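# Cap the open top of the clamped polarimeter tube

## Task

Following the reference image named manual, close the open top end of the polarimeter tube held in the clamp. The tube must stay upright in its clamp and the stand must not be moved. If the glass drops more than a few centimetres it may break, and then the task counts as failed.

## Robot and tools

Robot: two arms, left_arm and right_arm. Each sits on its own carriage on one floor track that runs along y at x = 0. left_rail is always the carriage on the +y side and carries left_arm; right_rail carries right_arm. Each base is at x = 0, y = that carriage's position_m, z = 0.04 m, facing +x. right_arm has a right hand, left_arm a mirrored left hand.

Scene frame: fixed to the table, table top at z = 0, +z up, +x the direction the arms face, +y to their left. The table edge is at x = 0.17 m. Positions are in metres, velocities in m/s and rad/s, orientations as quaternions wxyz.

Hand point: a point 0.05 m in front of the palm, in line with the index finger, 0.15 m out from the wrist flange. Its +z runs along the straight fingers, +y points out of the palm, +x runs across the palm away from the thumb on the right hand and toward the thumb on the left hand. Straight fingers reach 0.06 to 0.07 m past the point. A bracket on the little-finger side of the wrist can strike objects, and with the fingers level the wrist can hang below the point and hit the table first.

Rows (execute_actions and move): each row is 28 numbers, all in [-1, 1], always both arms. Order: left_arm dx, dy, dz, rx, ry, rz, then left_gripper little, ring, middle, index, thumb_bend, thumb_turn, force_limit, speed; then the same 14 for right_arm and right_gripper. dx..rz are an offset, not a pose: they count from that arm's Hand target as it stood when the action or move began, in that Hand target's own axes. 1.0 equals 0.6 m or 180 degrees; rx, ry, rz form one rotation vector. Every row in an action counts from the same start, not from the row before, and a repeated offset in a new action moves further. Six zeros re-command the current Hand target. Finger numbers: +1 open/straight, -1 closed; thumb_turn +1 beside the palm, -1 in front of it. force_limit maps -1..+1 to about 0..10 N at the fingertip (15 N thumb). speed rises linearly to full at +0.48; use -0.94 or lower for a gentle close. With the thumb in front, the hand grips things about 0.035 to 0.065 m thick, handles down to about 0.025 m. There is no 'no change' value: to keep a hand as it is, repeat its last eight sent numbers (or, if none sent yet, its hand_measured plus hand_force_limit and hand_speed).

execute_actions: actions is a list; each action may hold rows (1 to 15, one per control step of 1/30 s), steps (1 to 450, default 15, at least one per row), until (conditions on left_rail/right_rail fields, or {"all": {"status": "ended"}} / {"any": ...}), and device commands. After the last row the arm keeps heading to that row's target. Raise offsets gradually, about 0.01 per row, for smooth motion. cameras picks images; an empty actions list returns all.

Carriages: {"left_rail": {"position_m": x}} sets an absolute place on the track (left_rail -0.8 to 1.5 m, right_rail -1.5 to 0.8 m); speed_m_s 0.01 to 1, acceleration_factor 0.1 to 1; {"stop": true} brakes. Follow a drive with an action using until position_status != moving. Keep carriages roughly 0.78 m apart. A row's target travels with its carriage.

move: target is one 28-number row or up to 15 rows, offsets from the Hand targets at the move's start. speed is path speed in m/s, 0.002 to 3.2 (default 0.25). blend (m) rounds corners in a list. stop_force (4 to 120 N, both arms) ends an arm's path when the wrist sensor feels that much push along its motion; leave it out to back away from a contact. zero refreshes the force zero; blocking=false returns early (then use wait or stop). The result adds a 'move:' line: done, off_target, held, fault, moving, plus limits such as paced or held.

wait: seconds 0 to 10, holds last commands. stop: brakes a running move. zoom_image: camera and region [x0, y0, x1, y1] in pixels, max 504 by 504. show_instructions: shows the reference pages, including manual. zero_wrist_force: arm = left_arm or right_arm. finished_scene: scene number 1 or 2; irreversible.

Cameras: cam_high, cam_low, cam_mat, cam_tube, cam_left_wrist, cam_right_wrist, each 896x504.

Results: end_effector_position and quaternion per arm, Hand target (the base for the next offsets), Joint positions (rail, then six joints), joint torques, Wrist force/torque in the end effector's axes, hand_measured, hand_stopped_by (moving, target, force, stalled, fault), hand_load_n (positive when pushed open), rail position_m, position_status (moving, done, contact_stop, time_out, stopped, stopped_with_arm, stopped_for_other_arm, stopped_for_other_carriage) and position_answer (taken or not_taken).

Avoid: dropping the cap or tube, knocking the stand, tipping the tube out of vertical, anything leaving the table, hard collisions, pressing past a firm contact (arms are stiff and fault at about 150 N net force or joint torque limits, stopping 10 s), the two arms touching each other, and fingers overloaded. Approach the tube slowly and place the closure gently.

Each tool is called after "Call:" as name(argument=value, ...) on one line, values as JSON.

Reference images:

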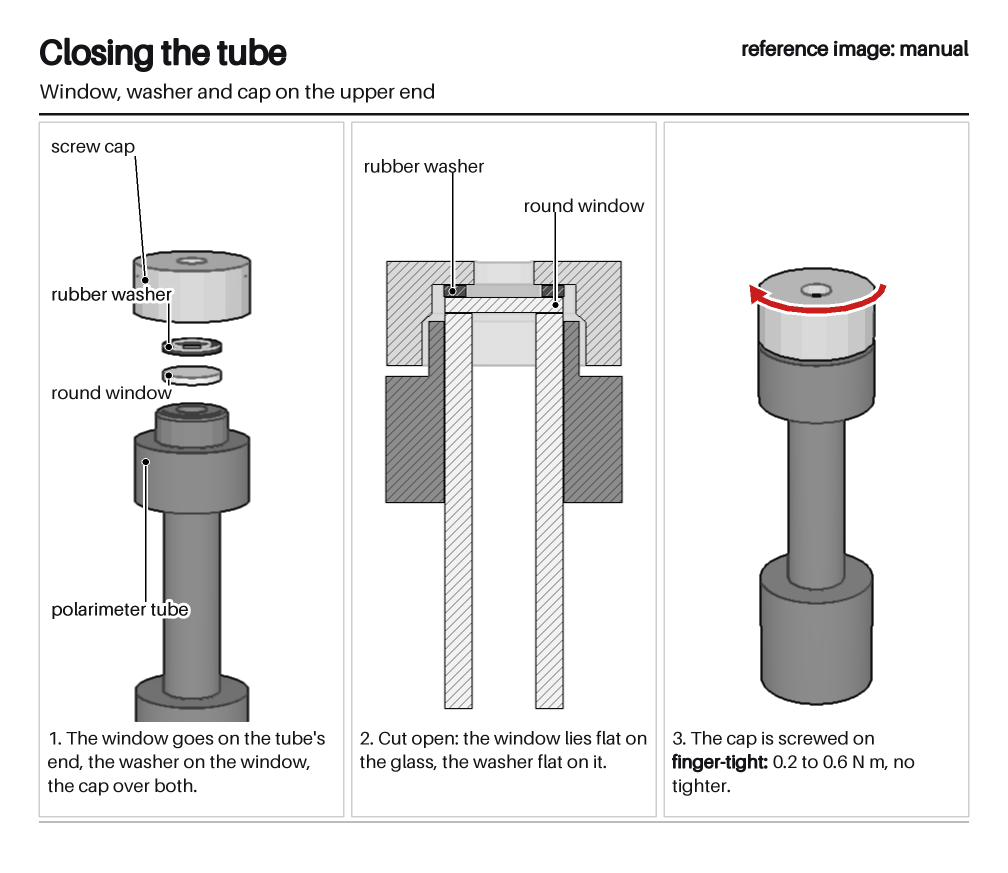

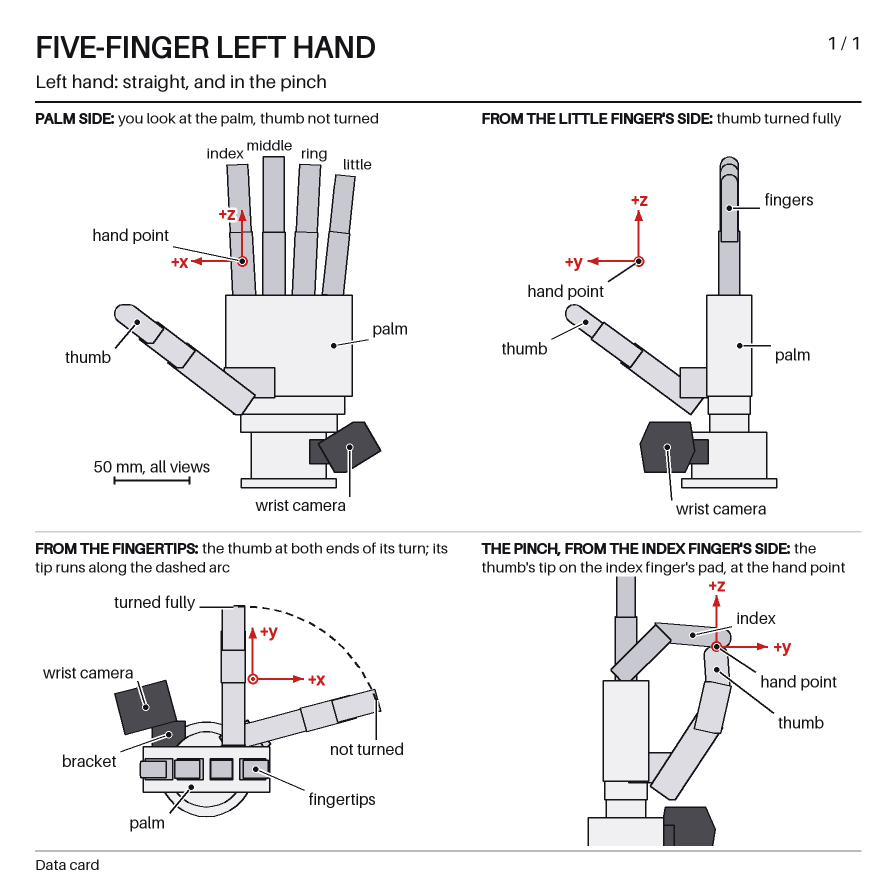

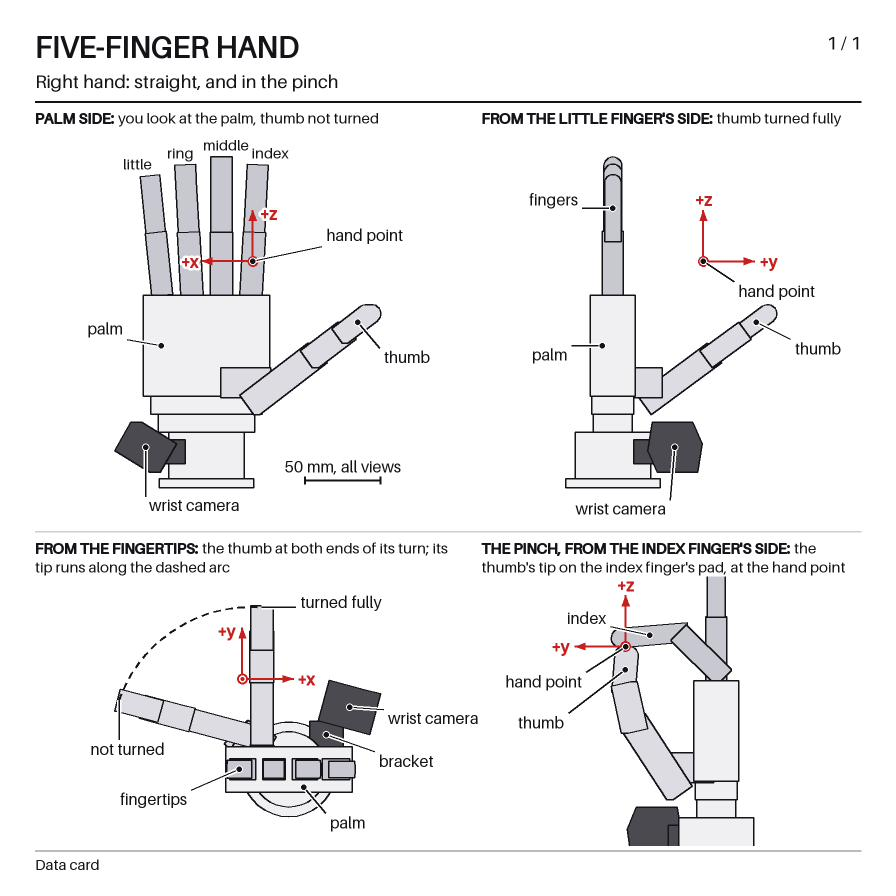

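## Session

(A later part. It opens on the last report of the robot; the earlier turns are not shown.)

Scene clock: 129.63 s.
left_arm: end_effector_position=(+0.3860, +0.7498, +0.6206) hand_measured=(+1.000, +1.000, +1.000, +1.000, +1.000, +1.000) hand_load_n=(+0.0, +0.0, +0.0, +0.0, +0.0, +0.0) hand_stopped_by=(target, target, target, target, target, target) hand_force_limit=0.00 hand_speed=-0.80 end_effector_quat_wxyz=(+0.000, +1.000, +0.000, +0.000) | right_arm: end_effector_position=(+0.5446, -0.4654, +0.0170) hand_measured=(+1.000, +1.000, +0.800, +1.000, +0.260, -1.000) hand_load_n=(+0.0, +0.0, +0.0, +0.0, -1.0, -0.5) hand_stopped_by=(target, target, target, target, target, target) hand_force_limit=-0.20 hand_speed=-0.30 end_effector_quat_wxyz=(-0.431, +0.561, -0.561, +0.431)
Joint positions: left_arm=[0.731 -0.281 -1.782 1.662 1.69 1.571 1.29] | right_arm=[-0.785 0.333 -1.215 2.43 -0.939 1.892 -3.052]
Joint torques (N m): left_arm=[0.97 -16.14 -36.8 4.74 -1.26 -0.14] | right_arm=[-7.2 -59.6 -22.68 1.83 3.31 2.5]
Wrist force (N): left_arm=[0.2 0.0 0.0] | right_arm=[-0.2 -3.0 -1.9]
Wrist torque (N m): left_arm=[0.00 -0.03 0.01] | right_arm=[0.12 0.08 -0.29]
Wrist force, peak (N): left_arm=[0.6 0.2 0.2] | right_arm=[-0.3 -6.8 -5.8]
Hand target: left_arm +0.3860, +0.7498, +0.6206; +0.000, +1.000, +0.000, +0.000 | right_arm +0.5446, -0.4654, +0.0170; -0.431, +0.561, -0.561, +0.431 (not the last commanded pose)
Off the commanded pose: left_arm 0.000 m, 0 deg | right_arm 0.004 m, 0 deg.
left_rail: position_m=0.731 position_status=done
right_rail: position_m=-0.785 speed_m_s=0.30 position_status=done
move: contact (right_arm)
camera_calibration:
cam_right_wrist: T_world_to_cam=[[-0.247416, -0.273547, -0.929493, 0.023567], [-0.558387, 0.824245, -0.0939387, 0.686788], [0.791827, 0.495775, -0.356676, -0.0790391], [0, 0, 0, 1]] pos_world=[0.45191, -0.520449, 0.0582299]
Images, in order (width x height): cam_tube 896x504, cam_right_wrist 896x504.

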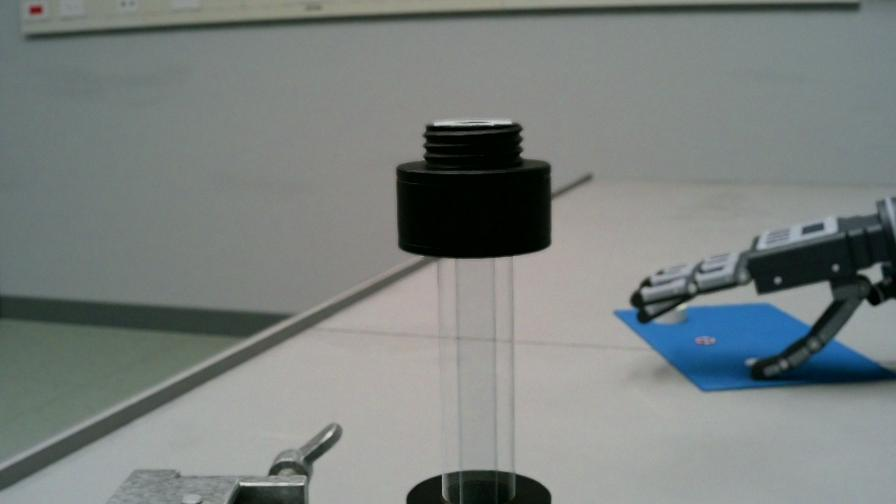

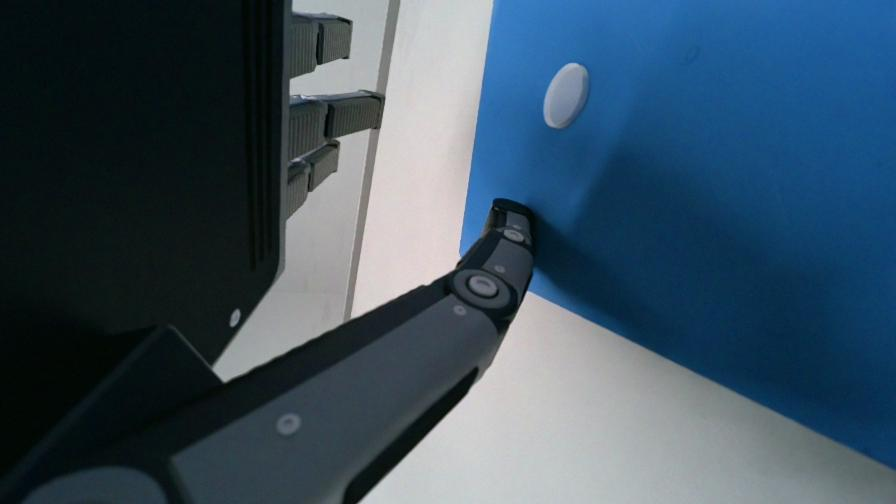

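Call:
move(target=[[0,0,0,0,0,0, 1,1,1,1,1,1,0,-0.8, 0,-0.00966,-0.00259,0,0,0, 1,1,0.8,1,0.26,-1,-0.2,-0.3],[0,0,0,0,0,0, 1,1,1,1,1,1,0,-0.8, 0,-0.00966,-0.00259,0,0,0, 1,1,0.8,1,0.31,-1,-0.2,-0.3]], speed=0.06)

Call:
move(target=[0,0,0,0,0,0, 1,1,1,1,1,1,0,-0.8, 0,0.01288,0.00345,0,0,0, 1,1,0.8,1,0.31,-1,-0.2,-0.3], speed=0.008, stop_force=4)

Call:
move(target=[[0,0,0,0,0,0, 1,1,1,1,1,1,0,-0.8, 0,-0.00966,-0.00259,0,0,0, 1,1,0.8,1,0.31,-1,-0.2,-0.3],[0,0,0,0,0,0, 1,1,1,1,1,1,0,-0.8, 0,-0.00966,-0.00259,0,0,0, 1,1,-0.12,1,0.1,-1,-0.2,-0.3]], speed=0.06)

Call:
move(target=[0,0,0,0,0,0, 1,1,1,1,1,1,0,-0.8, 0,0.01288,0.00345,0,0,0, 1,1,-0.12,1,0.1,-1,-0.2,-0.3], speed=0.008, stop_force=4, cameras=["cam_right_wrist", "cam_tube"])

Scene clock: 131.50 s.
left_arm: end_effector_position=(+0.3860, +0.7498, +0.6206) hand_measured=(+1.000, +1.000, +1.000, +1.000, +1.000, +1.000) hand_load_n=(+0.0, +0.0, +0.0, +0.0, +0.0, +0.0) hand_stopped_by=(target, target, target, target, target, target) hand_force_limit=0.00 hand_speed=-0.80 end_effector_quat_wxyz=(+0.000, +1.000, +0.000, +0.000) | right_arm: end_effector_position=(+0.5446, -0.4654, +0.0230) hand_measured=(+1.000, +1.000, +0.800, +1.000, +0.310, -1.000) hand_load_n=(+0.0, +0.0, +0.0, +0.0, +0.0, +0.0) hand_stopped_by=(target, target, target, target, target, target) hand_force_limit=-0.20 hand_speed=-0.30 end_effector_quat_wxyz=(-0.431, +0.561, -0.561, +0.431)
Joint positions: left_arm=[0.731 -0.281 -1.782 1.662 1.69 1.571 1.29] | right_arm=[-0.785 0.333 -1.229 2.429 -0.924 1.892 -3.052]
Joint torques (N m): left_arm=[0.7 -14.09 -36.53 4.41 -1.49 -0.08] | right_arm=[-7.35 -60.67 -22.3 2.36 2.35 0.79]
Wrist force (N): left_arm=[0.4 0.2 0.2] | right_arm=[-0.1 -0.3 1.3]
Wrist torque (N m): left_arm=[0.01 -0.06 0.02] | right_arm=[0.16 0.02 -0.26]
Wrist force, peak (N): left_arm=[0.2 -0.2 0.6] | right_arm=[0.1 -3.6 -1.9]
Hand target: left_arm +0.3860, +0.7498, +0.6206; +0.000, +1.000, +0.000, +0.000 | right_arm +0.5446, -0.4654, +0.0230; -0.431, +0.561, -0.561, +0.431
Off the commanded pose: left_arm 0.000 m, 0 deg | right_arm 0.000 m, 0 deg.
left_rail: position_m=0.731 position_status=done
right_rail: position_m=-0.785 speed_m_s=0.30 position_status=done
move: done

Scene clock: 133.47 s.
left_arm: end_effector_position=(+0.3860, +0.7498, +0.6206) hand_measured=(+1.000, +1.000, +1.000, +1.000, +1.000, +1.000) hand_load_n=(+0.0, +0.5, +0.0, +0.0, -0.5, +0.0) hand_stopped_by=(target, target, target, target, target, target) hand_force_limit=0.00 hand_speed=-0.80 end_effector_quat_wxyz=(+0.000, +1.000, +0.000, +0.000) | right_arm: end_effector_position=(+0.5446, -0.4653, +0.0191) hand_measured=(+1.000, +1.000, +0.800, +1.000, +0.310, -1.000) hand_load_n=(+0.0, +0.0, +0.0, +0.0, -1.5, +0.0) hand_stopped_by=(target, target, target, target, target, target) hand_force_limit=-0.20 hand_speed=-0.30 end_effector_quat_wxyz=(-0.431, +0.561, -0.561, +0.431)
Joint positions: left_arm=[0.731 -0.281 -1.782 1.662 1.69 1.571 1.29] | right_arm=[-0.785 0.333 -1.22 2.43 -0.934 1.892 -3.052]
Joint torques (N m): left_arm=[0.26 -13.92 -36.07 4.3 -1.67 0.06] | right_arm=[-7.62 -60.85 -23.57 2.52 2.59 1.03]
Wrist force (N): left_arm=[0.2 0.1 0.1] | right_arm=[-0.2 -3.2 -1.9]
Wrist torque (N m): left_arm=[0.00 -0.02 0.01] | right_arm=[0.12 0.06 -0.28]
Wrist force, peak (N): left_arm=[0.4 -0.4 -0.1] | right_arm=[-0.5 -6.0 -4.8]
Hand target: left_arm +0.3860, +0.7498, +0.6206; +0.000, +1.000, +0.000, +0.000 | right_arm +0.5446, -0.4653, +0.0191; -0.431, +0.561, -0.561, +0.431 (not the last commanded pose)
Off the commanded pose: left_arm 0.000 m, 0 deg | right_arm 0.004 m, 0 deg.
left_rail: position_m=0.731 position_status=done
right_rail: position_m=-0.785 speed_m_s=0.30 position_status=done
move: contact (right_arm)

Scene clock: 135.03 s.
left_arm: end_effector_position=(+0.3860, +0.7498, +0.6206) hand_measured=(+1.000, +1.000, +1.000, +1.000, +1.000, +1.000) hand_load_n=(+0.0, +0.0, +0.0, +0.0, +0.0, +0.0) hand_stopped_by=(target, target, target, target, target, target) hand_force_limit=0.00 hand_speed=-0.80 end_effector_quat_wxyz=(+0.000, +1.000, +0.000, +0.000) | right_arm: end_effector_position=(+0.5446, -0.4654, +0.0252) hand_measured=(+1.000, +1.000, -0.120, +1.000, +0.100, -1.000) hand_load_n=(+0.0, +0.0, -0.5, +0.0, +0.0, +0.0) hand_stopped_by=(target, target, target, target, target, target) hand_force_limit=-0.20 hand_speed=-0.30 end_effector_quat_wxyz=(-0.431, +0.561, -0.561, +0.431)
Joint positions: left_arm=[0.731 -0.281 -1.782 1.662 1.69 1.571 1.29] | right_arm=[-0.785 0.333 -1.234 2.429 -0.919 1.892 -3.052]
Joint torques (N m): left_arm=[1.01 -16.16 -36.16 4.65 -1.4 -0.02] | right_arm=[-6.64 -60.27 -23.74 2.03 2.87 0.49]
Wrist force (N): left_arm=[0.3 0.4 0.2] | right_arm=[-0.3 -0.1 1.2]
Wrist torque (N m): left_arm=[0.05 -0.03 0.00] | right_arm=[0.19 0.06 -0.27]
Wrist force, peak (N): left_arm=[0.3 0.5 0.2] | right_arm=[-0.4 -3.2 -2.1]
Hand target: left_arm +0.3860, +0.7498, +0.6206; +0.000, +1.000, +0.000, +0.000 | right_arm +0.5446, -0.4653, +0.0252; -0.431, +0.561, -0.561, +0.431
Off the commanded pose: left_arm 0.000 m, 0 deg | right_arm 0.000 m, 0 deg.
left_rail: position_m=0.731 position_status=done
right_rail: position_m=-0.785 speed_m_s=0.30 position_status=done
move: done

Scene clock: 137.03 s.
left_arm: end_effector_position=(+0.3860, +0.7498, +0.6206) hand_measured=(+1.000, +1.000, +1.000, +1.000, +1.000, +1.000) hand_load_n=(+0.0, +0.0, +0.0, +0.0, +0.0, +0.0) hand_stopped_by=(target, target, target, target, target, target) hand_force_limit=0.00 hand_speed=-0.80 end_effector_quat_wxyz=(+0.000, +1.000, +0.000, +0.000) | right_arm: end_effector_position=(+0.5446, -0.4654, +0.0189) hand_measured=(+1.000, +1.000, -0.120, +1.000, +0.100, -1.000) hand_load_n=(+0.0, +0.0, -0.5, +0.0, +0.0, +0.0) hand_stopped_by=(target, target, target, target, target, target) hand_force_limit=-0.20 hand_speed=-0.30 end_effector_quat_wxyz=(-0.431, +0.561, -0.561, +0.431)
Joint positions: left_arm=[0.731 -0.281 -1.782 1.662 1.69 1.571 1.29] | right_arm=[-0.785 0.333 -1.22 2.43 -0.934 1.892 -3.052]
Joint torques (N m): left_arm=[1.52 -14.4 -35.13 4.49 -1.08 -0.14] | right_arm=[-6.83 -56.81 -15.68 3.28 2.45 1.21]
Wrist force (N): left_arm=[0.2 0.2 0.0] | right_arm=[-0.1 -4.4 -0.4]
Wrist torque (N m): left_arm=[0.03 -0.02 0.01] | right_arm=[0.29 0.09 -0.35]
Wrist force, peak (N): left_arm=[0.9 0.2 0.2] | right_arm=[0.5 -9.6 -1.7]
Hand target: left_arm +0.3860, +0.7498, +0.6206; +0.000, +1.000, +0.000, +0.000 | right_arm +0.5446, -0.4653, +0.0189; -0.431, +0.561, -0.561, +0.431 (not the last commanded pose)
Off the commanded pose: left_arm 0.000 m, 0 deg | right_arm 0.002 m, 0 deg.
left_rail: position_m=0.731 position_status=done
right_rail: position_m=-0.785 speed_m_s=0.30 position_status=done
move: contact (right_arm)
camera_calibration:
cam_right_wrist: T_world_to_cam=[[-0.247416, -0.273547, -0.929493, 0.0253604], [-0.558387, 0.824245, -0.0939387, 0.686884], [0.791827, 0.495775, -0.356676, -0.078411], [0, 0, 0, 1]] pos_world=[0.45191, -0.520349, 0.0601299]
Images, in order (width x height): cam_tube 896x504, cam_right_wrist 896x504.

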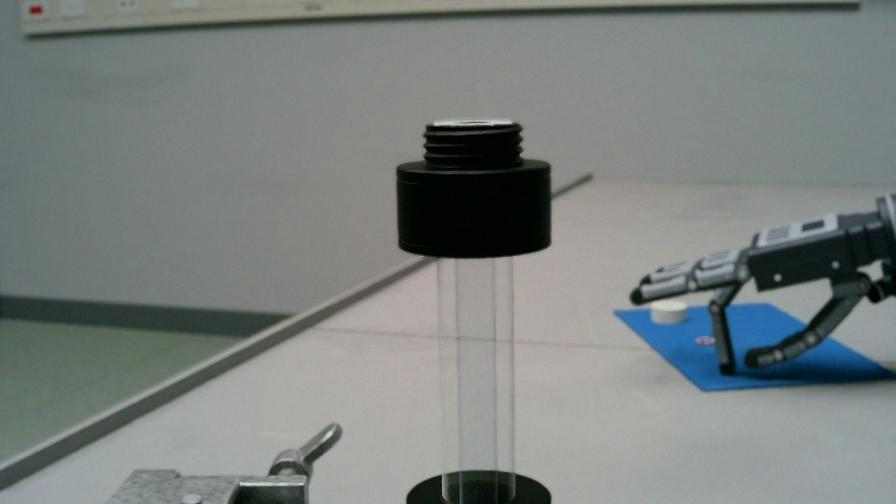

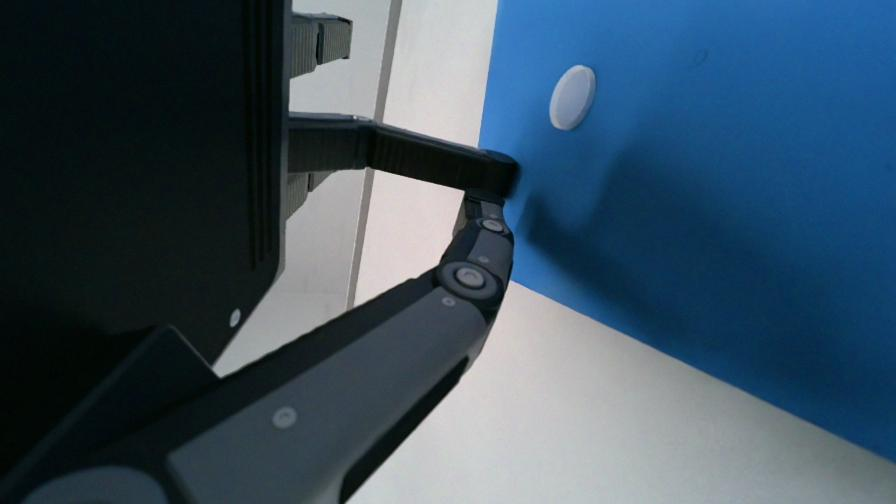

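Call:
move(target=[0,0,0,0,0,0, 1,1,1,1,1,1,0,-0.8, 0,-0.01932,-0.00518,0,0,0, 1,1,-0.12,1,0.305,-1,-0.2,-0.5], speed=0.06)

Call:
execute_actions(actions=[{"rows": [[0,0,0,0,0,0, 1,1,1,1,1,1,0,-0.8, 0,0,0,0,0,0, 1,1,-0.6,1,0.305,-1,-0.6,-0.9]], "steps": 150}], cameras=["cam_right_wrist", "cam_tube"])

Call:
zoom_image(camera="cam_right_wrist", region=[440, 140, 620, 300])

Call:
zoom_image(camera="cam_tube", region=[690, 290, 810, 390])

Scene clock: 138.60 s.
left_arm: end_effector_position=(+0.3860, +0.7498, +0.6206) hand_measured=(+1.000, +1.000, +1.000, +1.000, +1.000, +1.000) hand_load_n=(+0.0, +0.0, +0.0, +0.0, +0.0, +0.0) hand_stopped_by=(target, target, target, target, target, target) hand_force_limit=0.00 hand_speed=-0.80 end_effector_quat_wxyz=(+0.000, +1.000, +0.000, +0.000) | right_arm: end_effector_position=(+0.5446, -0.4654, +0.0308) hand_measured=(+1.000, +1.000, -0.120, +1.000, +0.306, -1.000) hand_load_n=(+0.0, +0.0, +0.0, +0.0, +0.0, +0.0) hand_stopped_by=(target, target, target, target, target, target) hand_force_limit=-0.20 hand_speed=-0.50 end_effector_quat_wxyz=(-0.431, +0.561, -0.561, +0.431)
Joint positions: left_arm=[0.731 -0.281 -1.782 1.662 1.69 1.571 1.29] | right_arm=[-0.785 0.333 -1.247 2.427 -0.904 1.892 -3.052]
Joint torques (N m): left_arm=[2.5 -13.96 -36.65 4.63 -1.47 -0.14] | right_arm=[-3.89 -60.61 -24.48 2.19 2.76 -0.12]
Wrist force (N): left_arm=[0.4 0.1 -0.2] | right_arm=[0.0 -0.3 1.1]
Wrist torque (N m): left_arm=[0.01 -0.06 0.02] | right_arm=[0.17 0.03 -0.26]
Wrist force, peak (N): left_arm=[0.6 0.2 0.3] | right_arm=[0.1 -5.2 -0.7]
Hand target: left_arm +0.3860, +0.7498, +0.6206; +0.000, +1.000, +0.000, +0.000 | right_arm +0.5446, -0.4653, +0.0309; -0.431, +0.561, -0.561, +0.431
Off the commanded pose: left_arm 0.000 m, 0 deg | right_arm 0.000 m, 0 deg.
left_rail: position_m=0.731 position_status=done
right_rail: position_m=-0.785 speed_m_s=0.30 position_status=done
move: done

Scene clock: 143.80 s.
left_arm: end_effector_position=(+0.3860, +0.7498, +0.6206) hand_measured=(+1.000, +1.000, +1.000, +1.000, +1.000, +1.000) hand_load_n=(+0.0, +0.0, +0.0, +0.0, +0.0, +0.0) hand_stopped_by=(target, target, target, target, target, target) hand_force_limit=0.00 hand_speed=-0.80 end_effector_quat_wxyz=(+0.000, +1.000, +0.000, +0.000) | right_arm: end_effector_position=(+0.5446, -0.4654, +0.0309) hand_measured=(+1.000, +1.000, -0.294, +1.000, +0.306, -1.000) hand_load_n=(+0.0, +0.0, +4.0, +0.0, +0.5, +0.0) hand_stopped_by=(target, target, force, target, target, target) hand_force_limit=-0.60 hand_speed=-0.90 end_effector_quat_wxyz=(-0.431, +0.561, -0.561, +0.431)
Joint positions: left_arm=[0.731 -0.281 -1.782 1.662 1.69 1.571 1.29] | right_arm=[-0.785 0.333 -1.248 2.427 -0.904 1.892 -3.052]
Joint torques (N m): left_arm=[1.54 -15.23 -35.67 4.49 -1.49 -0.1] | right_arm=[1.79 -60.07 -22.76 1.9 0.17 0.04]
Wrist force (N): left_arm=[0.4 0.3 0.3] | right_arm=[-0.1 -0.3 1.1]
Wrist torque (N m): left_arm=[0.04 -0.05 0.01] | right_arm=[0.16 0.03 -0.26]
Wrist force, peak (N): left_arm=[0.6 -0.1 0.3] | right_arm=[-0.5 -0.3 1.3]
Hand target: left_arm +0.3860, +0.7498, +0.6206; +0.000, +1.000, +0.000, +0.000 | right_arm +0.5446, -0.4653, +0.0309; -0.431, +0.561, -0.561, +0.431
Off the commanded pose: left_arm 0.000 m, 0 deg | right_arm 0.000 m, 0 deg.
left_rail: position_m=0.731 position_status=done
right_rail: position_m=-0.785 speed_m_s=0.30 position_status=done
camera_calibration:
cam_right_wrist: T_world_to_cam=[[-0.247364, -0.273623, -0.929484, 0.03645], [-0.558409, 0.82422, -0.0940261, 0.688015], [0.791827, 0.495774, -0.356676, -0.0741318], [0, 0, 0, 1]] pos_world=[0.45191, -0.520349, 0.07213]
Images, in order (width x height): cam_tube 896x504, cam_right_wrist 896x504.

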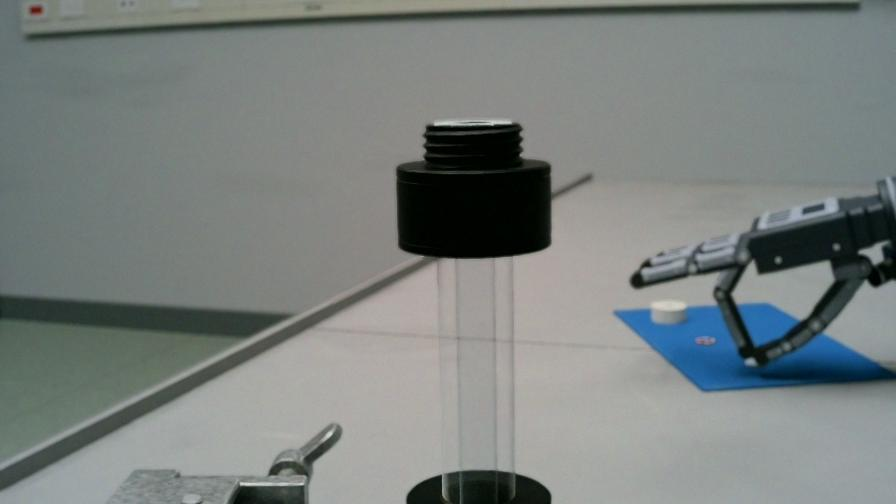

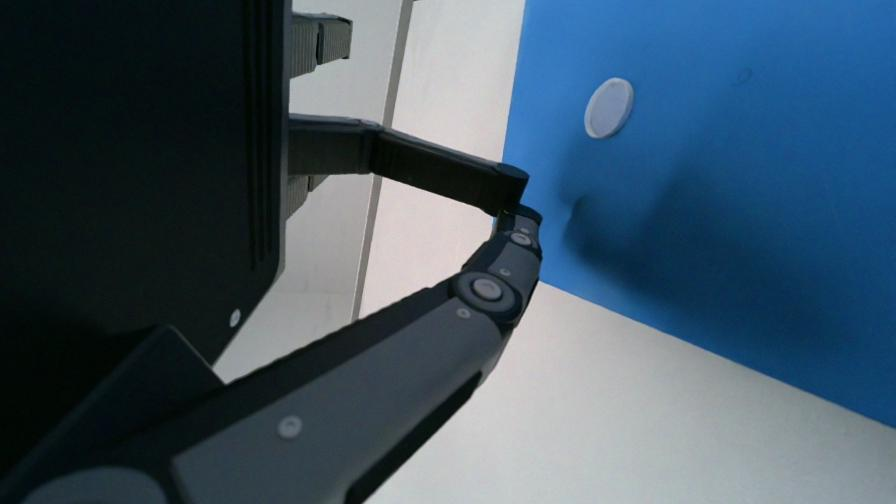

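Scaled by 2.800.

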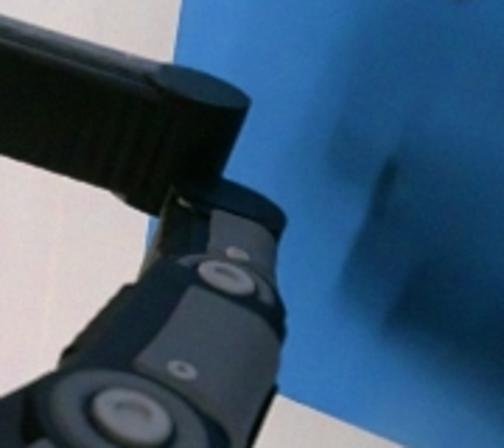

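Scaled by 4.200.

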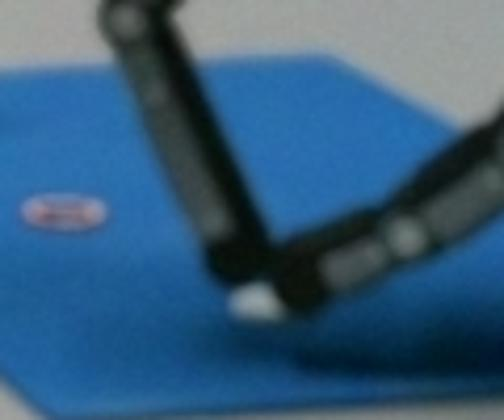

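Call:
move(target=[0,0,0,0,0,0, 1,1,1,1,1,1,0,-0.8, 0.0553,0.01055,-0.00459,0,0,0, 1,1,-0.1,1,0.305,-1,-0.2,-0.5], speed=0.05, cameras=["cam_right_wrist", "cam_tube"])

Call:
zoom_image(camera="cam_tube", region=[690, 290, 810, 390])

Call:
zoom_image(camera="cam_right_wrist", region=[440, 140, 620, 300])

Scene clock: 147.07 s.
left_arm: end_effector_position=(+0.3860, +0.7498, +0.6206) hand_measured=(+1.000, +1.000, +1.000, +1.000, +1.000, +1.000) hand_load_n=(+0.0, +0.0, +0.0, +0.0, +0.0, +0.0) hand_stopped_by=(target, target, target, target, target, target) hand_force_limit=0.00 hand_speed=-0.80 end_effector_quat_wxyz=(+0.000, +1.000, +0.000, +0.000) | right_arm: end_effector_position=(+0.5403, -0.4984, +0.0255) hand_measured=(+1.000, +1.000, -0.100, +1.000, +0.306, -1.000) hand_load_n=(+0.0, +0.0, +0.0, +0.0, +0.0, +0.0) hand_stopped_by=(target, target, target, target, target, target) hand_force_limit=-0.20 hand_speed=-0.50 end_effector_quat_wxyz=(-0.431, +0.561, -0.561, +0.431)
Joint positions: left_arm=[0.731 -0.281 -1.782 1.662 1.69 1.571 1.29] | right_arm=[-0.785 0.25 -1.262 2.48 -0.949 1.812 -3.076]
Joint torques (N m): left_arm=[0.76 -14.26 -35.77 4.65 -1.54 0.18] | right_arm=[-13.74 -55.76 -7.92 -3.45 -2.93 -2.87]
Wrist force (N): left_arm=[0.3 0.2 -0.1] | right_arm=[-0.3 -0.2 1.0]
Wrist torque (N m): left_arm=[0.03 -0.04 0.01] | right_arm=[0.19 0.08 0.01]
Wrist force, peak (N): left_arm=[0.4 0.2 0.5] | right_arm=[0.0 0.1 1.5]
Hand target: left_arm +0.3860, +0.7498, +0.6206; +0.000, +1.000, +0.000, +0.000 | right_arm +0.5403, -0.4985, +0.0255; -0.431, +0.561, -0.561, +0.431
Off the commanded pose: left_arm 0.000 m, 0 deg | right_arm 0.000 m, 0 deg.
left_rail: position_m=0.731 position_status=done
right_rail: position_m=-0.785 speed_m_s=0.30 position_status=done
move: done
camera_calibration:
cam_right_wrist: T_world_to_cam=[[-0.247364, -0.273623, -0.929484, 0.0213102], [-0.558409, 0.82422, -0.0940261, 0.712388], [0.791827, 0.495774, -0.356676, -0.0562429], [0, 0, 0, 1]] pos_world=[0.44761, -0.553449, 0.06673]
Images, in order (width x height): cam_tube 896x504, cam_right_wrist 896x504.

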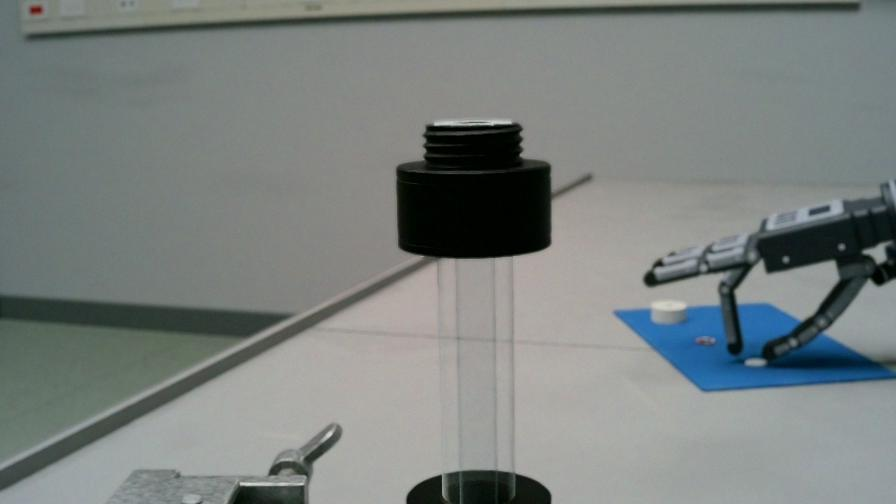

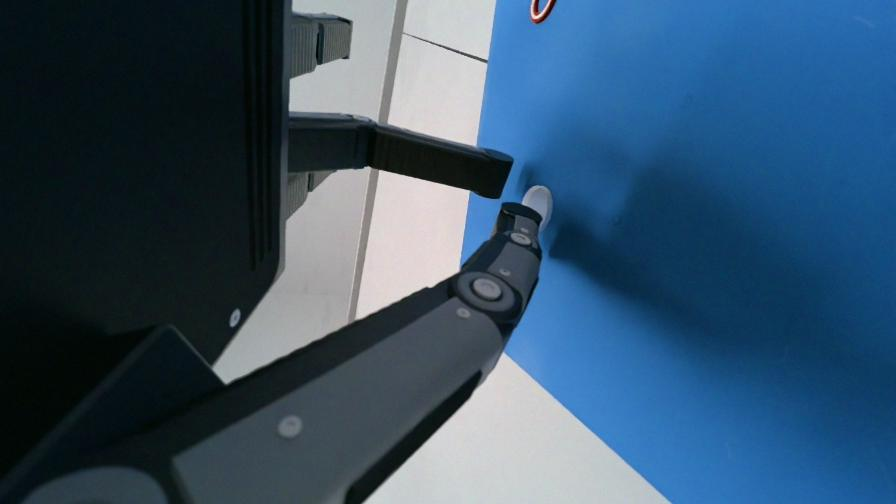

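Scaled by 4.200.

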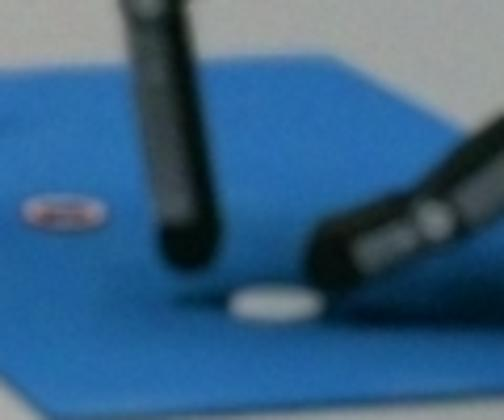

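Scaled by 2.800.

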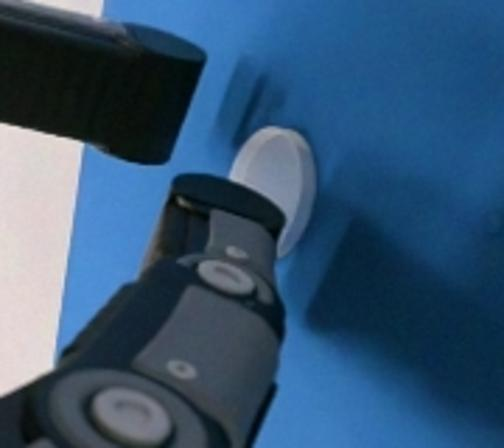

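Call:
move(target=[[0,0,0,0,0,0, 1,1,1,1,1,1,0,-0.8, 0,0.00022,-0.0008,0,0,0, 1,1,-0.1,1,0.305,-1,-0.2,-0.5],[0,0,0,0,0,0, 1,1,1,1,1,1,0,-0.8, 0,0.01632,0.00351,0,0,0, 1,1,-0.1,1,0.305,-1,-0.2,-0.5]], speed=0.008, stop_force=4, cameras=["cam_right_wrist", "cam_tube"])

Call:
zoom_image(camera="cam_tube", region=[690, 290, 810, 390])

Call:
zoom_image(camera="cam_right_wrist", region=[480, 140, 560, 240])

Scene clock: 150.03 s.
left_arm: end_effector_position=(+0.3860, +0.7498, +0.6206) hand_measured=(+1.000, +1.000, +1.000, +1.000, +1.000, +1.000) hand_load_n=(+0.0, +0.0, +0.0, +0.0, +0.0, +0.0) hand_stopped_by=(target, target, target, target, target, target) hand_force_limit=0.00 hand_speed=-0.80 end_effector_quat_wxyz=(+0.000, +1.000, +0.000, +0.000) | right_arm: end_effector_position=(+0.5398, -0.4985, +0.0195) hand_measured=(+1.000, +1.000, -0.100, +1.000, +0.306, -1.000) hand_load_n=(+0.0, +0.0, +0.0, +0.0, -2.0, -0.5) hand_stopped_by=(target, target, target, target, target, target) hand_force_limit=-0.20 hand_speed=-0.50 end_effector_quat_wxyz=(-0.431, +0.561, -0.561, +0.431)
Joint positions: left_arm=[0.731 -0.281 -1.782 1.662 1.69 1.571 1.29] | right_arm=[-0.785 0.25 -1.248 2.482 -0.966 1.812 -3.076]
Joint torques (N m): left_arm=[1.05 -15.55 -35.64 4.99 -1.27 -0.06] | right_arm=[-4.58 -58.4 -21.93 2.24 2.41 1.68]
Wrist force (N): left_arm=[0.2 0.2 0.4] | right_arm=[-0.5 -1.7 -1.0]
Wrist torque (N m): left_arm=[0.01 -0.02 0.01] | right_arm=[0.16 0.12 -0.03]
Wrist force, peak (N): left_arm=[0.2 0.0 0.6] | right_arm=[-0.3 -4.5 -2.8]
Hand target: left_arm +0.3860, +0.7498, +0.6206; +0.000, +1.000, +0.000, +0.000 | right_arm +0.5398, -0.4985, +0.0195; -0.431, +0.561, -0.561, +0.431 (not the last commanded pose)
Off the commanded pose: left_arm 0.000 m, 0 deg | right_arm 0.004 m, 0 deg.
left_rail: position_m=0.731 position_status=done
right_rail: position_m=-0.785 speed_m_s=0.30 position_status=done
move: contact (right_arm); path passed 1 of 2 targets
camera_calibration:
cam_right_wrist: T_world_to_cam=[[-0.247416, -0.273547, -0.929493, 0.0156487], [-0.558387, 0.824245, -0.0939387, 0.711625], [0.791827, 0.495775, -0.356676, -0.0579365], [0, 0, 0, 1]] pos_world=[0.44711, -0.553549, 0.0607299]
Images, in order (width x height): cam_tube 896x504, cam_right_wrist 896x504.

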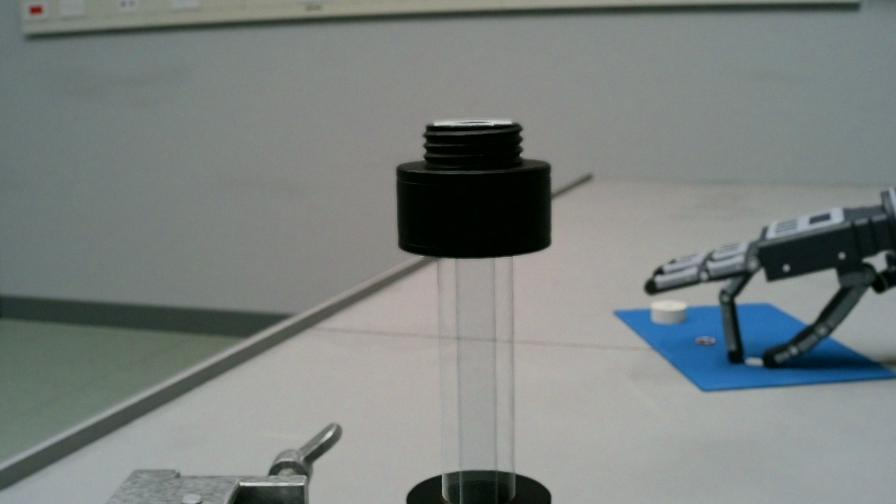

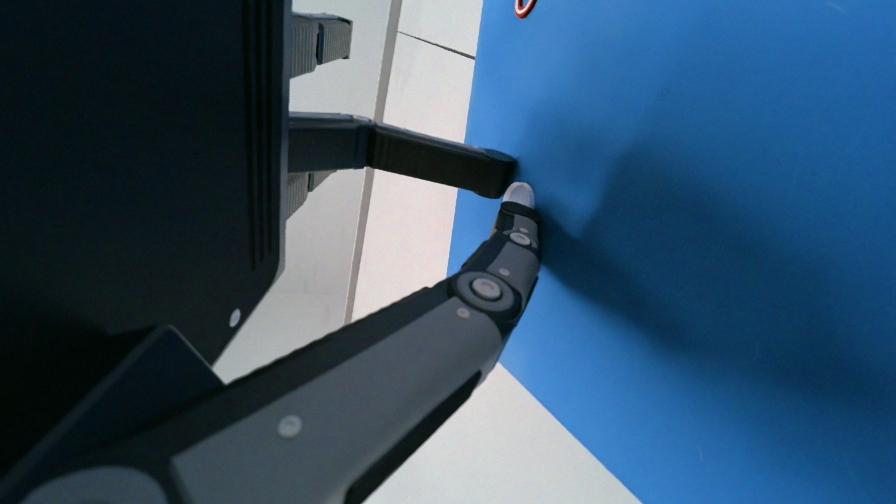

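Scaled by 4.200.

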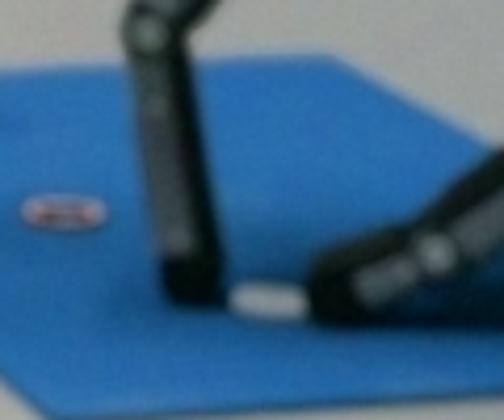

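Scaled by 5.040.

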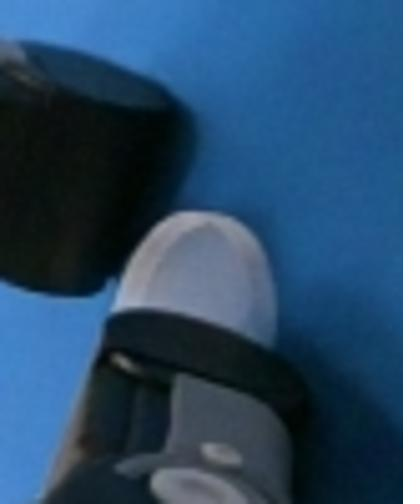

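Call:
move(target=[[0,0,0,0,0,0, 1,1,1,1,1,1,0,-0.8, 0,-0.0024,-0.00065,0,0,0, 1,1,-0.1,1,0.305,-1,-0.2,-0.5],[0,0,0,0,0,0, 1,1,1,1,1,1,0,-0.8, 0,-0.0019,-0.0025,0,0,0, 1,1,-0.1,1,0.305,-1,-0.2,-0.5],[0,0,0,0,0,0, 1,1,1,1,1,1,0,-0.8, 0,0.0110,0.00095,0,0,0, 1,1,-0.1,1,0.305,-1,-0.2,-0.5]], speed=0.006, stop_force=4, cameras=["cam_right_wrist", "cam_tube"])

Call:
zoom_image(camera="cam_tube", region=[690, 290, 810, 390])

Scene clock: 152.50 s.
left_arm: end_effector_position=(+0.3860, +0.7498, +0.6206) hand_measured=(+1.000, +1.000, +1.000, +1.000, +1.000, +1.000) hand_load_n=(+0.0, +0.0, +0.0, +0.0, +0.0, +0.0) hand_stopped_by=(target, target, target, target, target, target) hand_force_limit=0.00 hand_speed=-0.80 end_effector_quat_wxyz=(+0.000, +1.000, +0.000, +0.000) | right_arm: end_effector_position=(+0.5387, -0.4985, +0.0189) hand_measured=(+1.000, +1.000, -0.100, +1.000, +0.306, -1.000) hand_load_n=(+0.0, +0.0, +0.5, +0.0, -1.0, +0.0) hand_stopped_by=(target, target, target, target, target, target) hand_force_limit=-0.20 hand_speed=-0.50 end_effector_quat_wxyz=(-0.431, +0.561, -0.561, +0.431)
Joint positions: left_arm=[0.731 -0.281 -1.782 1.662 1.69 1.571 1.29] | right_arm=[-0.785 0.251 -1.247 2.484 -0.968 1.813 -3.075]
Joint torques (N m): left_arm=[1.05 -15.13 -36.28 4.47 -1.06 -0.03] | right_arm=[-2.73 -55.53 -15.85 2.77 1.28 2.79]
Wrist force (N): left_arm=[0.1 -0.1 0.1] | right_arm=[0.3 -6.8 -3.3]
Wrist torque (N m): left_arm=[-0.03 -0.01 0.01] | right_arm=[0.20 0.09 -0.10]
Wrist force, peak (N): left_arm=[0.4 0.1 0.5] | right_arm=[0.1 -12.3 -7.0]
Hand target: left_arm +0.3860, +0.7498, +0.6206; +0.000, +1.000, +0.000, +0.000 | right_arm +0.5387, -0.4985, +0.0189; -0.431, +0.561, -0.561, +0.431 (not the last commanded pose)
Off the commanded pose: left_arm 0.000 m, 0 deg | right_arm 0.006 m, 0 deg.
left_rail: position_m=0.731 position_status=done
right_rail: position_m=-0.785 speed_m_s=0.30 position_status=done
move: contact (right_arm); path passed 2 of 3 targets
camera_calibration:
cam_right_wrist: T_world_to_cam=[[-0.247364, -0.273623, -0.929484, 0.0146347], [-0.558409, 0.82422, -0.0940261, 0.710891], [0.791827, 0.495774, -0.356676, -0.057237], [0, 0, 0, 1]] pos_world=[0.44591, -0.553549, 0.06003]
Images, in order (width x height): cam_tube 896x504, cam_right_wrist 896x504.

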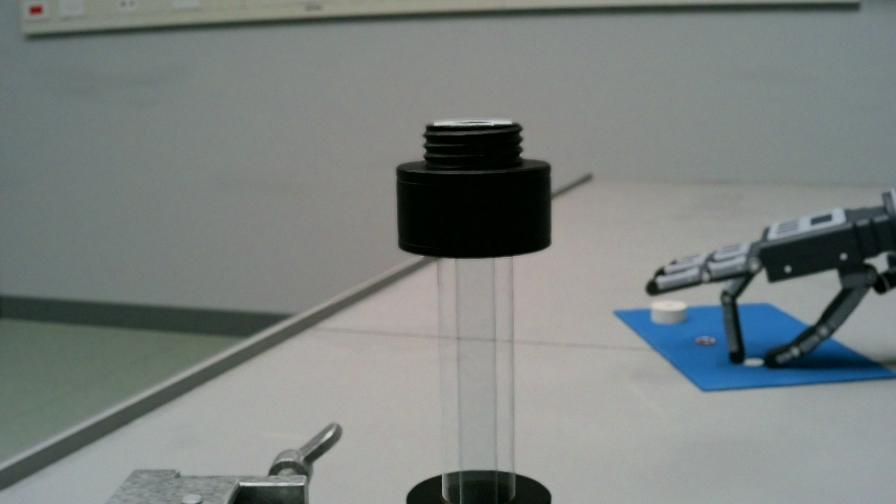

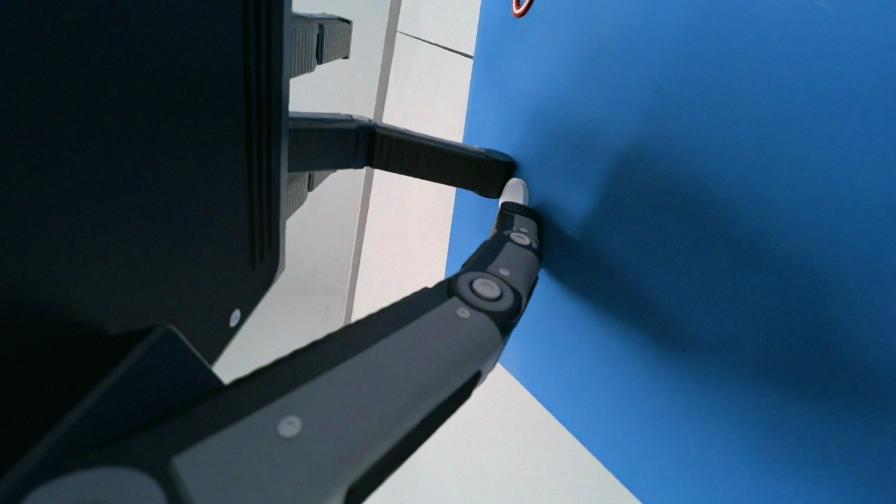

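Scaled by 4.200.

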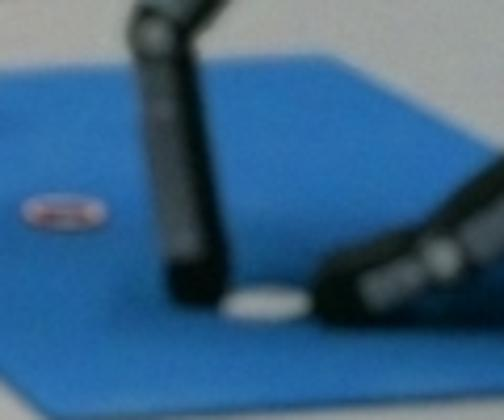

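Call:
move(target=[0,0,0,0,0,0, 1,1,1,1,1,1,0,-0.8, 0,-0.00032,-0.00009,0,0,0, 1,1,-0.1,1,0.305,-1,-0.2,-0.5], speed=0.004)

Call:
execute_actions(actions=[{"rows": [[0,0,0,0,0,0, 1,1,1,1,1,1,0,-0.8, 0,0,0,0,0,0, 1,1,-0.24,1,0.305,-1,-0.2,-0.95]], "steps": 60}], cameras=["cam_right_wrist", "cam_tube"])

Call:
zoom_image(camera="cam_tube", region=[690, 290, 810, 390])

Call:
zoom_image(camera="cam_right_wrist", region=[480, 140, 560, 240])

Scene clock: 153.67 s.
left_arm: end_effector_position=(+0.3860, +0.7498, +0.6206) hand_measured=(+1.000, +1.000, +1.000, +1.000, +1.000, +1.000) hand_load_n=(+0.0, +0.0, +0.0, +0.0, -0.5, +0.0) hand_stopped_by=(target, target, target, target, target, target) hand_force_limit=0.00 hand_speed=-0.80 end_effector_quat_wxyz=(+0.000, +1.000, +0.000, +0.000) | right_arm: end_effector_position=(+0.5387, -0.4985, +0.0191) hand_measured=(+1.000, +1.000, -0.100, +1.000, +0.306, -1.000) hand_load_n=(+0.0, +0.0, +0.0, +0.0, -1.0, +0.0) hand_stopped_by=(target, target, target, target, target, target) hand_force_limit=-0.20 hand_speed=-0.50 end_effector_quat_wxyz=(-0.431, +0.561, -0.561, +0.431)
Joint positions: left_arm=[0.731 -0.281 -1.782 1.662 1.69 1.571 1.29] | right_arm=[-0.785 0.251 -1.247 2.484 -0.968 1.813 -3.075]
Joint torques (N m): left_arm=[0.72 -12.53 -36.56 4.71 -1.11 -0.24] | right_arm=[-6.68 -58.43 -21.82 2.07 0.05 2.45]
Wrist force (N): left_arm=[0.1 -0.2 0.0] | right_arm=[-0.1 -2.7 -0.7]
Wrist torque (N m): left_arm=[-0.03 -0.02 0.01] | right_arm=[0.18 0.09 -0.05]
Wrist force, peak (N): left_arm=[0.4 -0.2 0.5] | right_arm=[0.1 -7.3 -3.5]
Hand target: left_arm +0.3860, +0.7498, +0.6206; +0.000, +1.000, +0.000, +0.000 | right_arm +0.5387, -0.4985, +0.0191; -0.431, +0.561, -0.561, +0.431
Off the commanded pose: left_arm 0.000 m, 0 deg | right_arm 0.000 m, 0 deg.
left_rail: position_m=0.731 position_status=done
right_rail: position_m=-0.785 speed_m_s=0.30 position_status=done
move: done

Scene clock: 155.87 s.
left_arm: end_effector_position=(+0.3860, +0.7498, +0.6206) hand_measured=(+1.000, +1.000, +1.000, +1.000, +1.000, +1.000) hand_load_n=(+0.0, +0.0, +0.0, +0.0, +0.0, +0.0) hand_stopped_by=(target, target, target, target, target, target) hand_force_limit=0.00 hand_speed=-0.80 end_effector_quat_wxyz=(+0.000, +1.000, +0.000, +0.000) | right_arm: end_effector_position=(+0.5387, -0.4985, +0.0191) hand_measured=(+1.000, +1.000, -0.154, +1.000, +0.306, -1.000) hand_load_n=(+0.0, +0.0, +4.5, +0.0, -0.5, -0.5) hand_stopped_by=(target, target, force, target, target, target) hand_force_limit=-0.20 hand_speed=-0.95 end_effector_quat_wxyz=(-0.431, +0.561, -0.561, +0.431)
Joint positions: left_arm=[0.731 -0.281 -1.782 1.662 1.69 1.571 1.29] | right_arm=[-0.785 0.251 -1.247 2.484 -0.968 1.813 -3.075]
Joint torques (N m): left_arm=[0.1 -13.11 -35.98 4.62 -1.16 0.04] | right_arm=[-7.91 -45.79 -4.3 2.72 -1.01 0.86]
Wrist force (N): left_arm=[0.5 0.1 0.4] | right_arm=[-0.4 -5.3 1.5]
Wrist torque (N m): left_arm=[0.00 -0.07 0.03] | right_arm=[0.19 0.07 -0.12]
Wrist force, peak (N): left_arm=[0.5 -0.2 0.5] | right_arm=[-0.3 -6.6 1.1]
Hand target: left_arm +0.3860, +0.7498, +0.6206; +0.000, +1.000, +0.000, +0.000 | right_arm +0.5387, -0.4985, +0.0191; -0.431, +0.561, -0.561, +0.431
Off the commanded pose: left_arm 0.000 m, 0 deg | right_arm 0.000 m, 0 deg.
left_rail: position_m=0.731 position_status=done
right_rail: position_m=-0.785 speed_m_s=0.30 position_status=done
camera_calibration:
cam_right_wrist: T_world_to_cam=[[-0.247272, -0.273564, -0.929526, 0.0149322], [-0.558357, 0.824253, -0.0940482, 0.710971], [0.791893, 0.495752, -0.356561, -0.0572574], [0, 0, 0, 1]] pos_world=[0.446009, -0.553549, 0.0603297]
Images, in order (width x height): cam_tube 896x504, cam_right_wrist 896x504.

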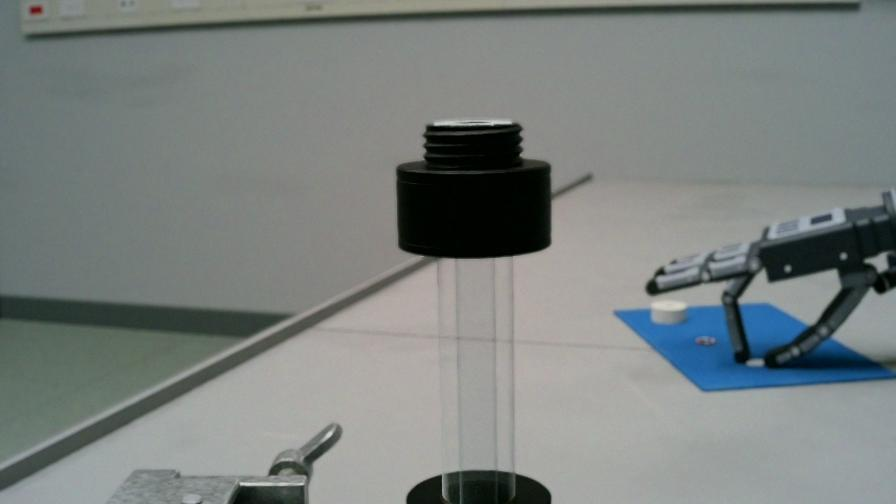

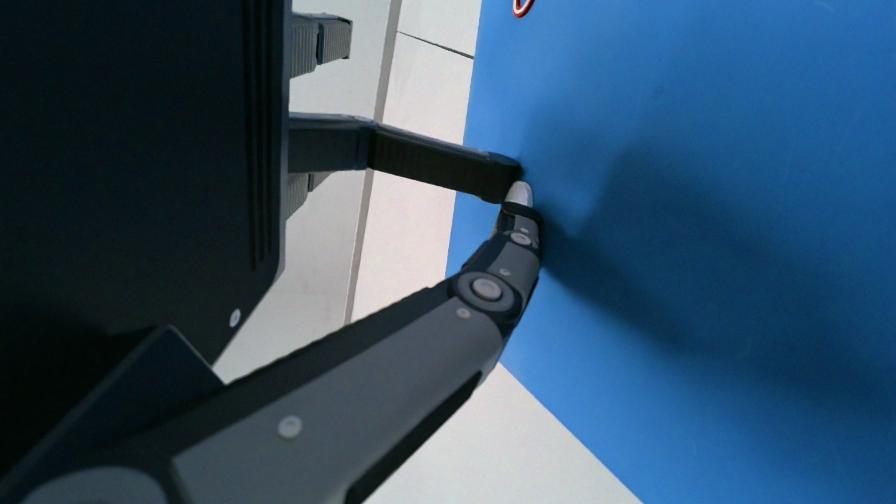

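Scaled by 4.200.

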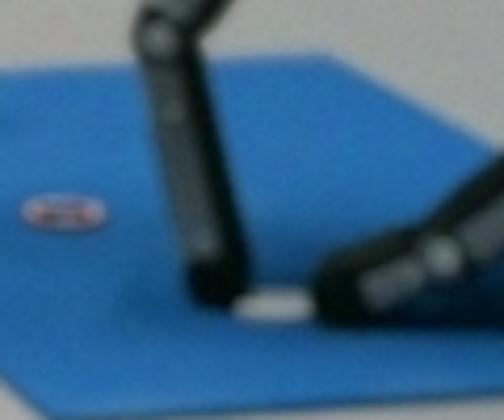

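Scaled by 5.040.

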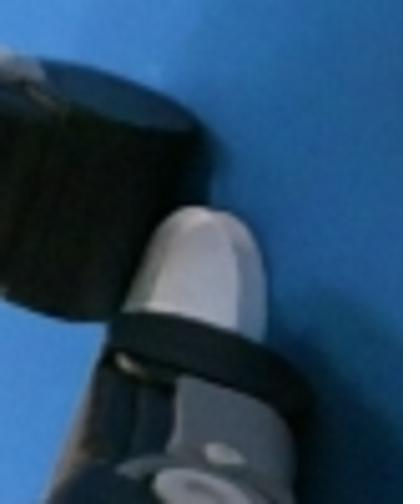

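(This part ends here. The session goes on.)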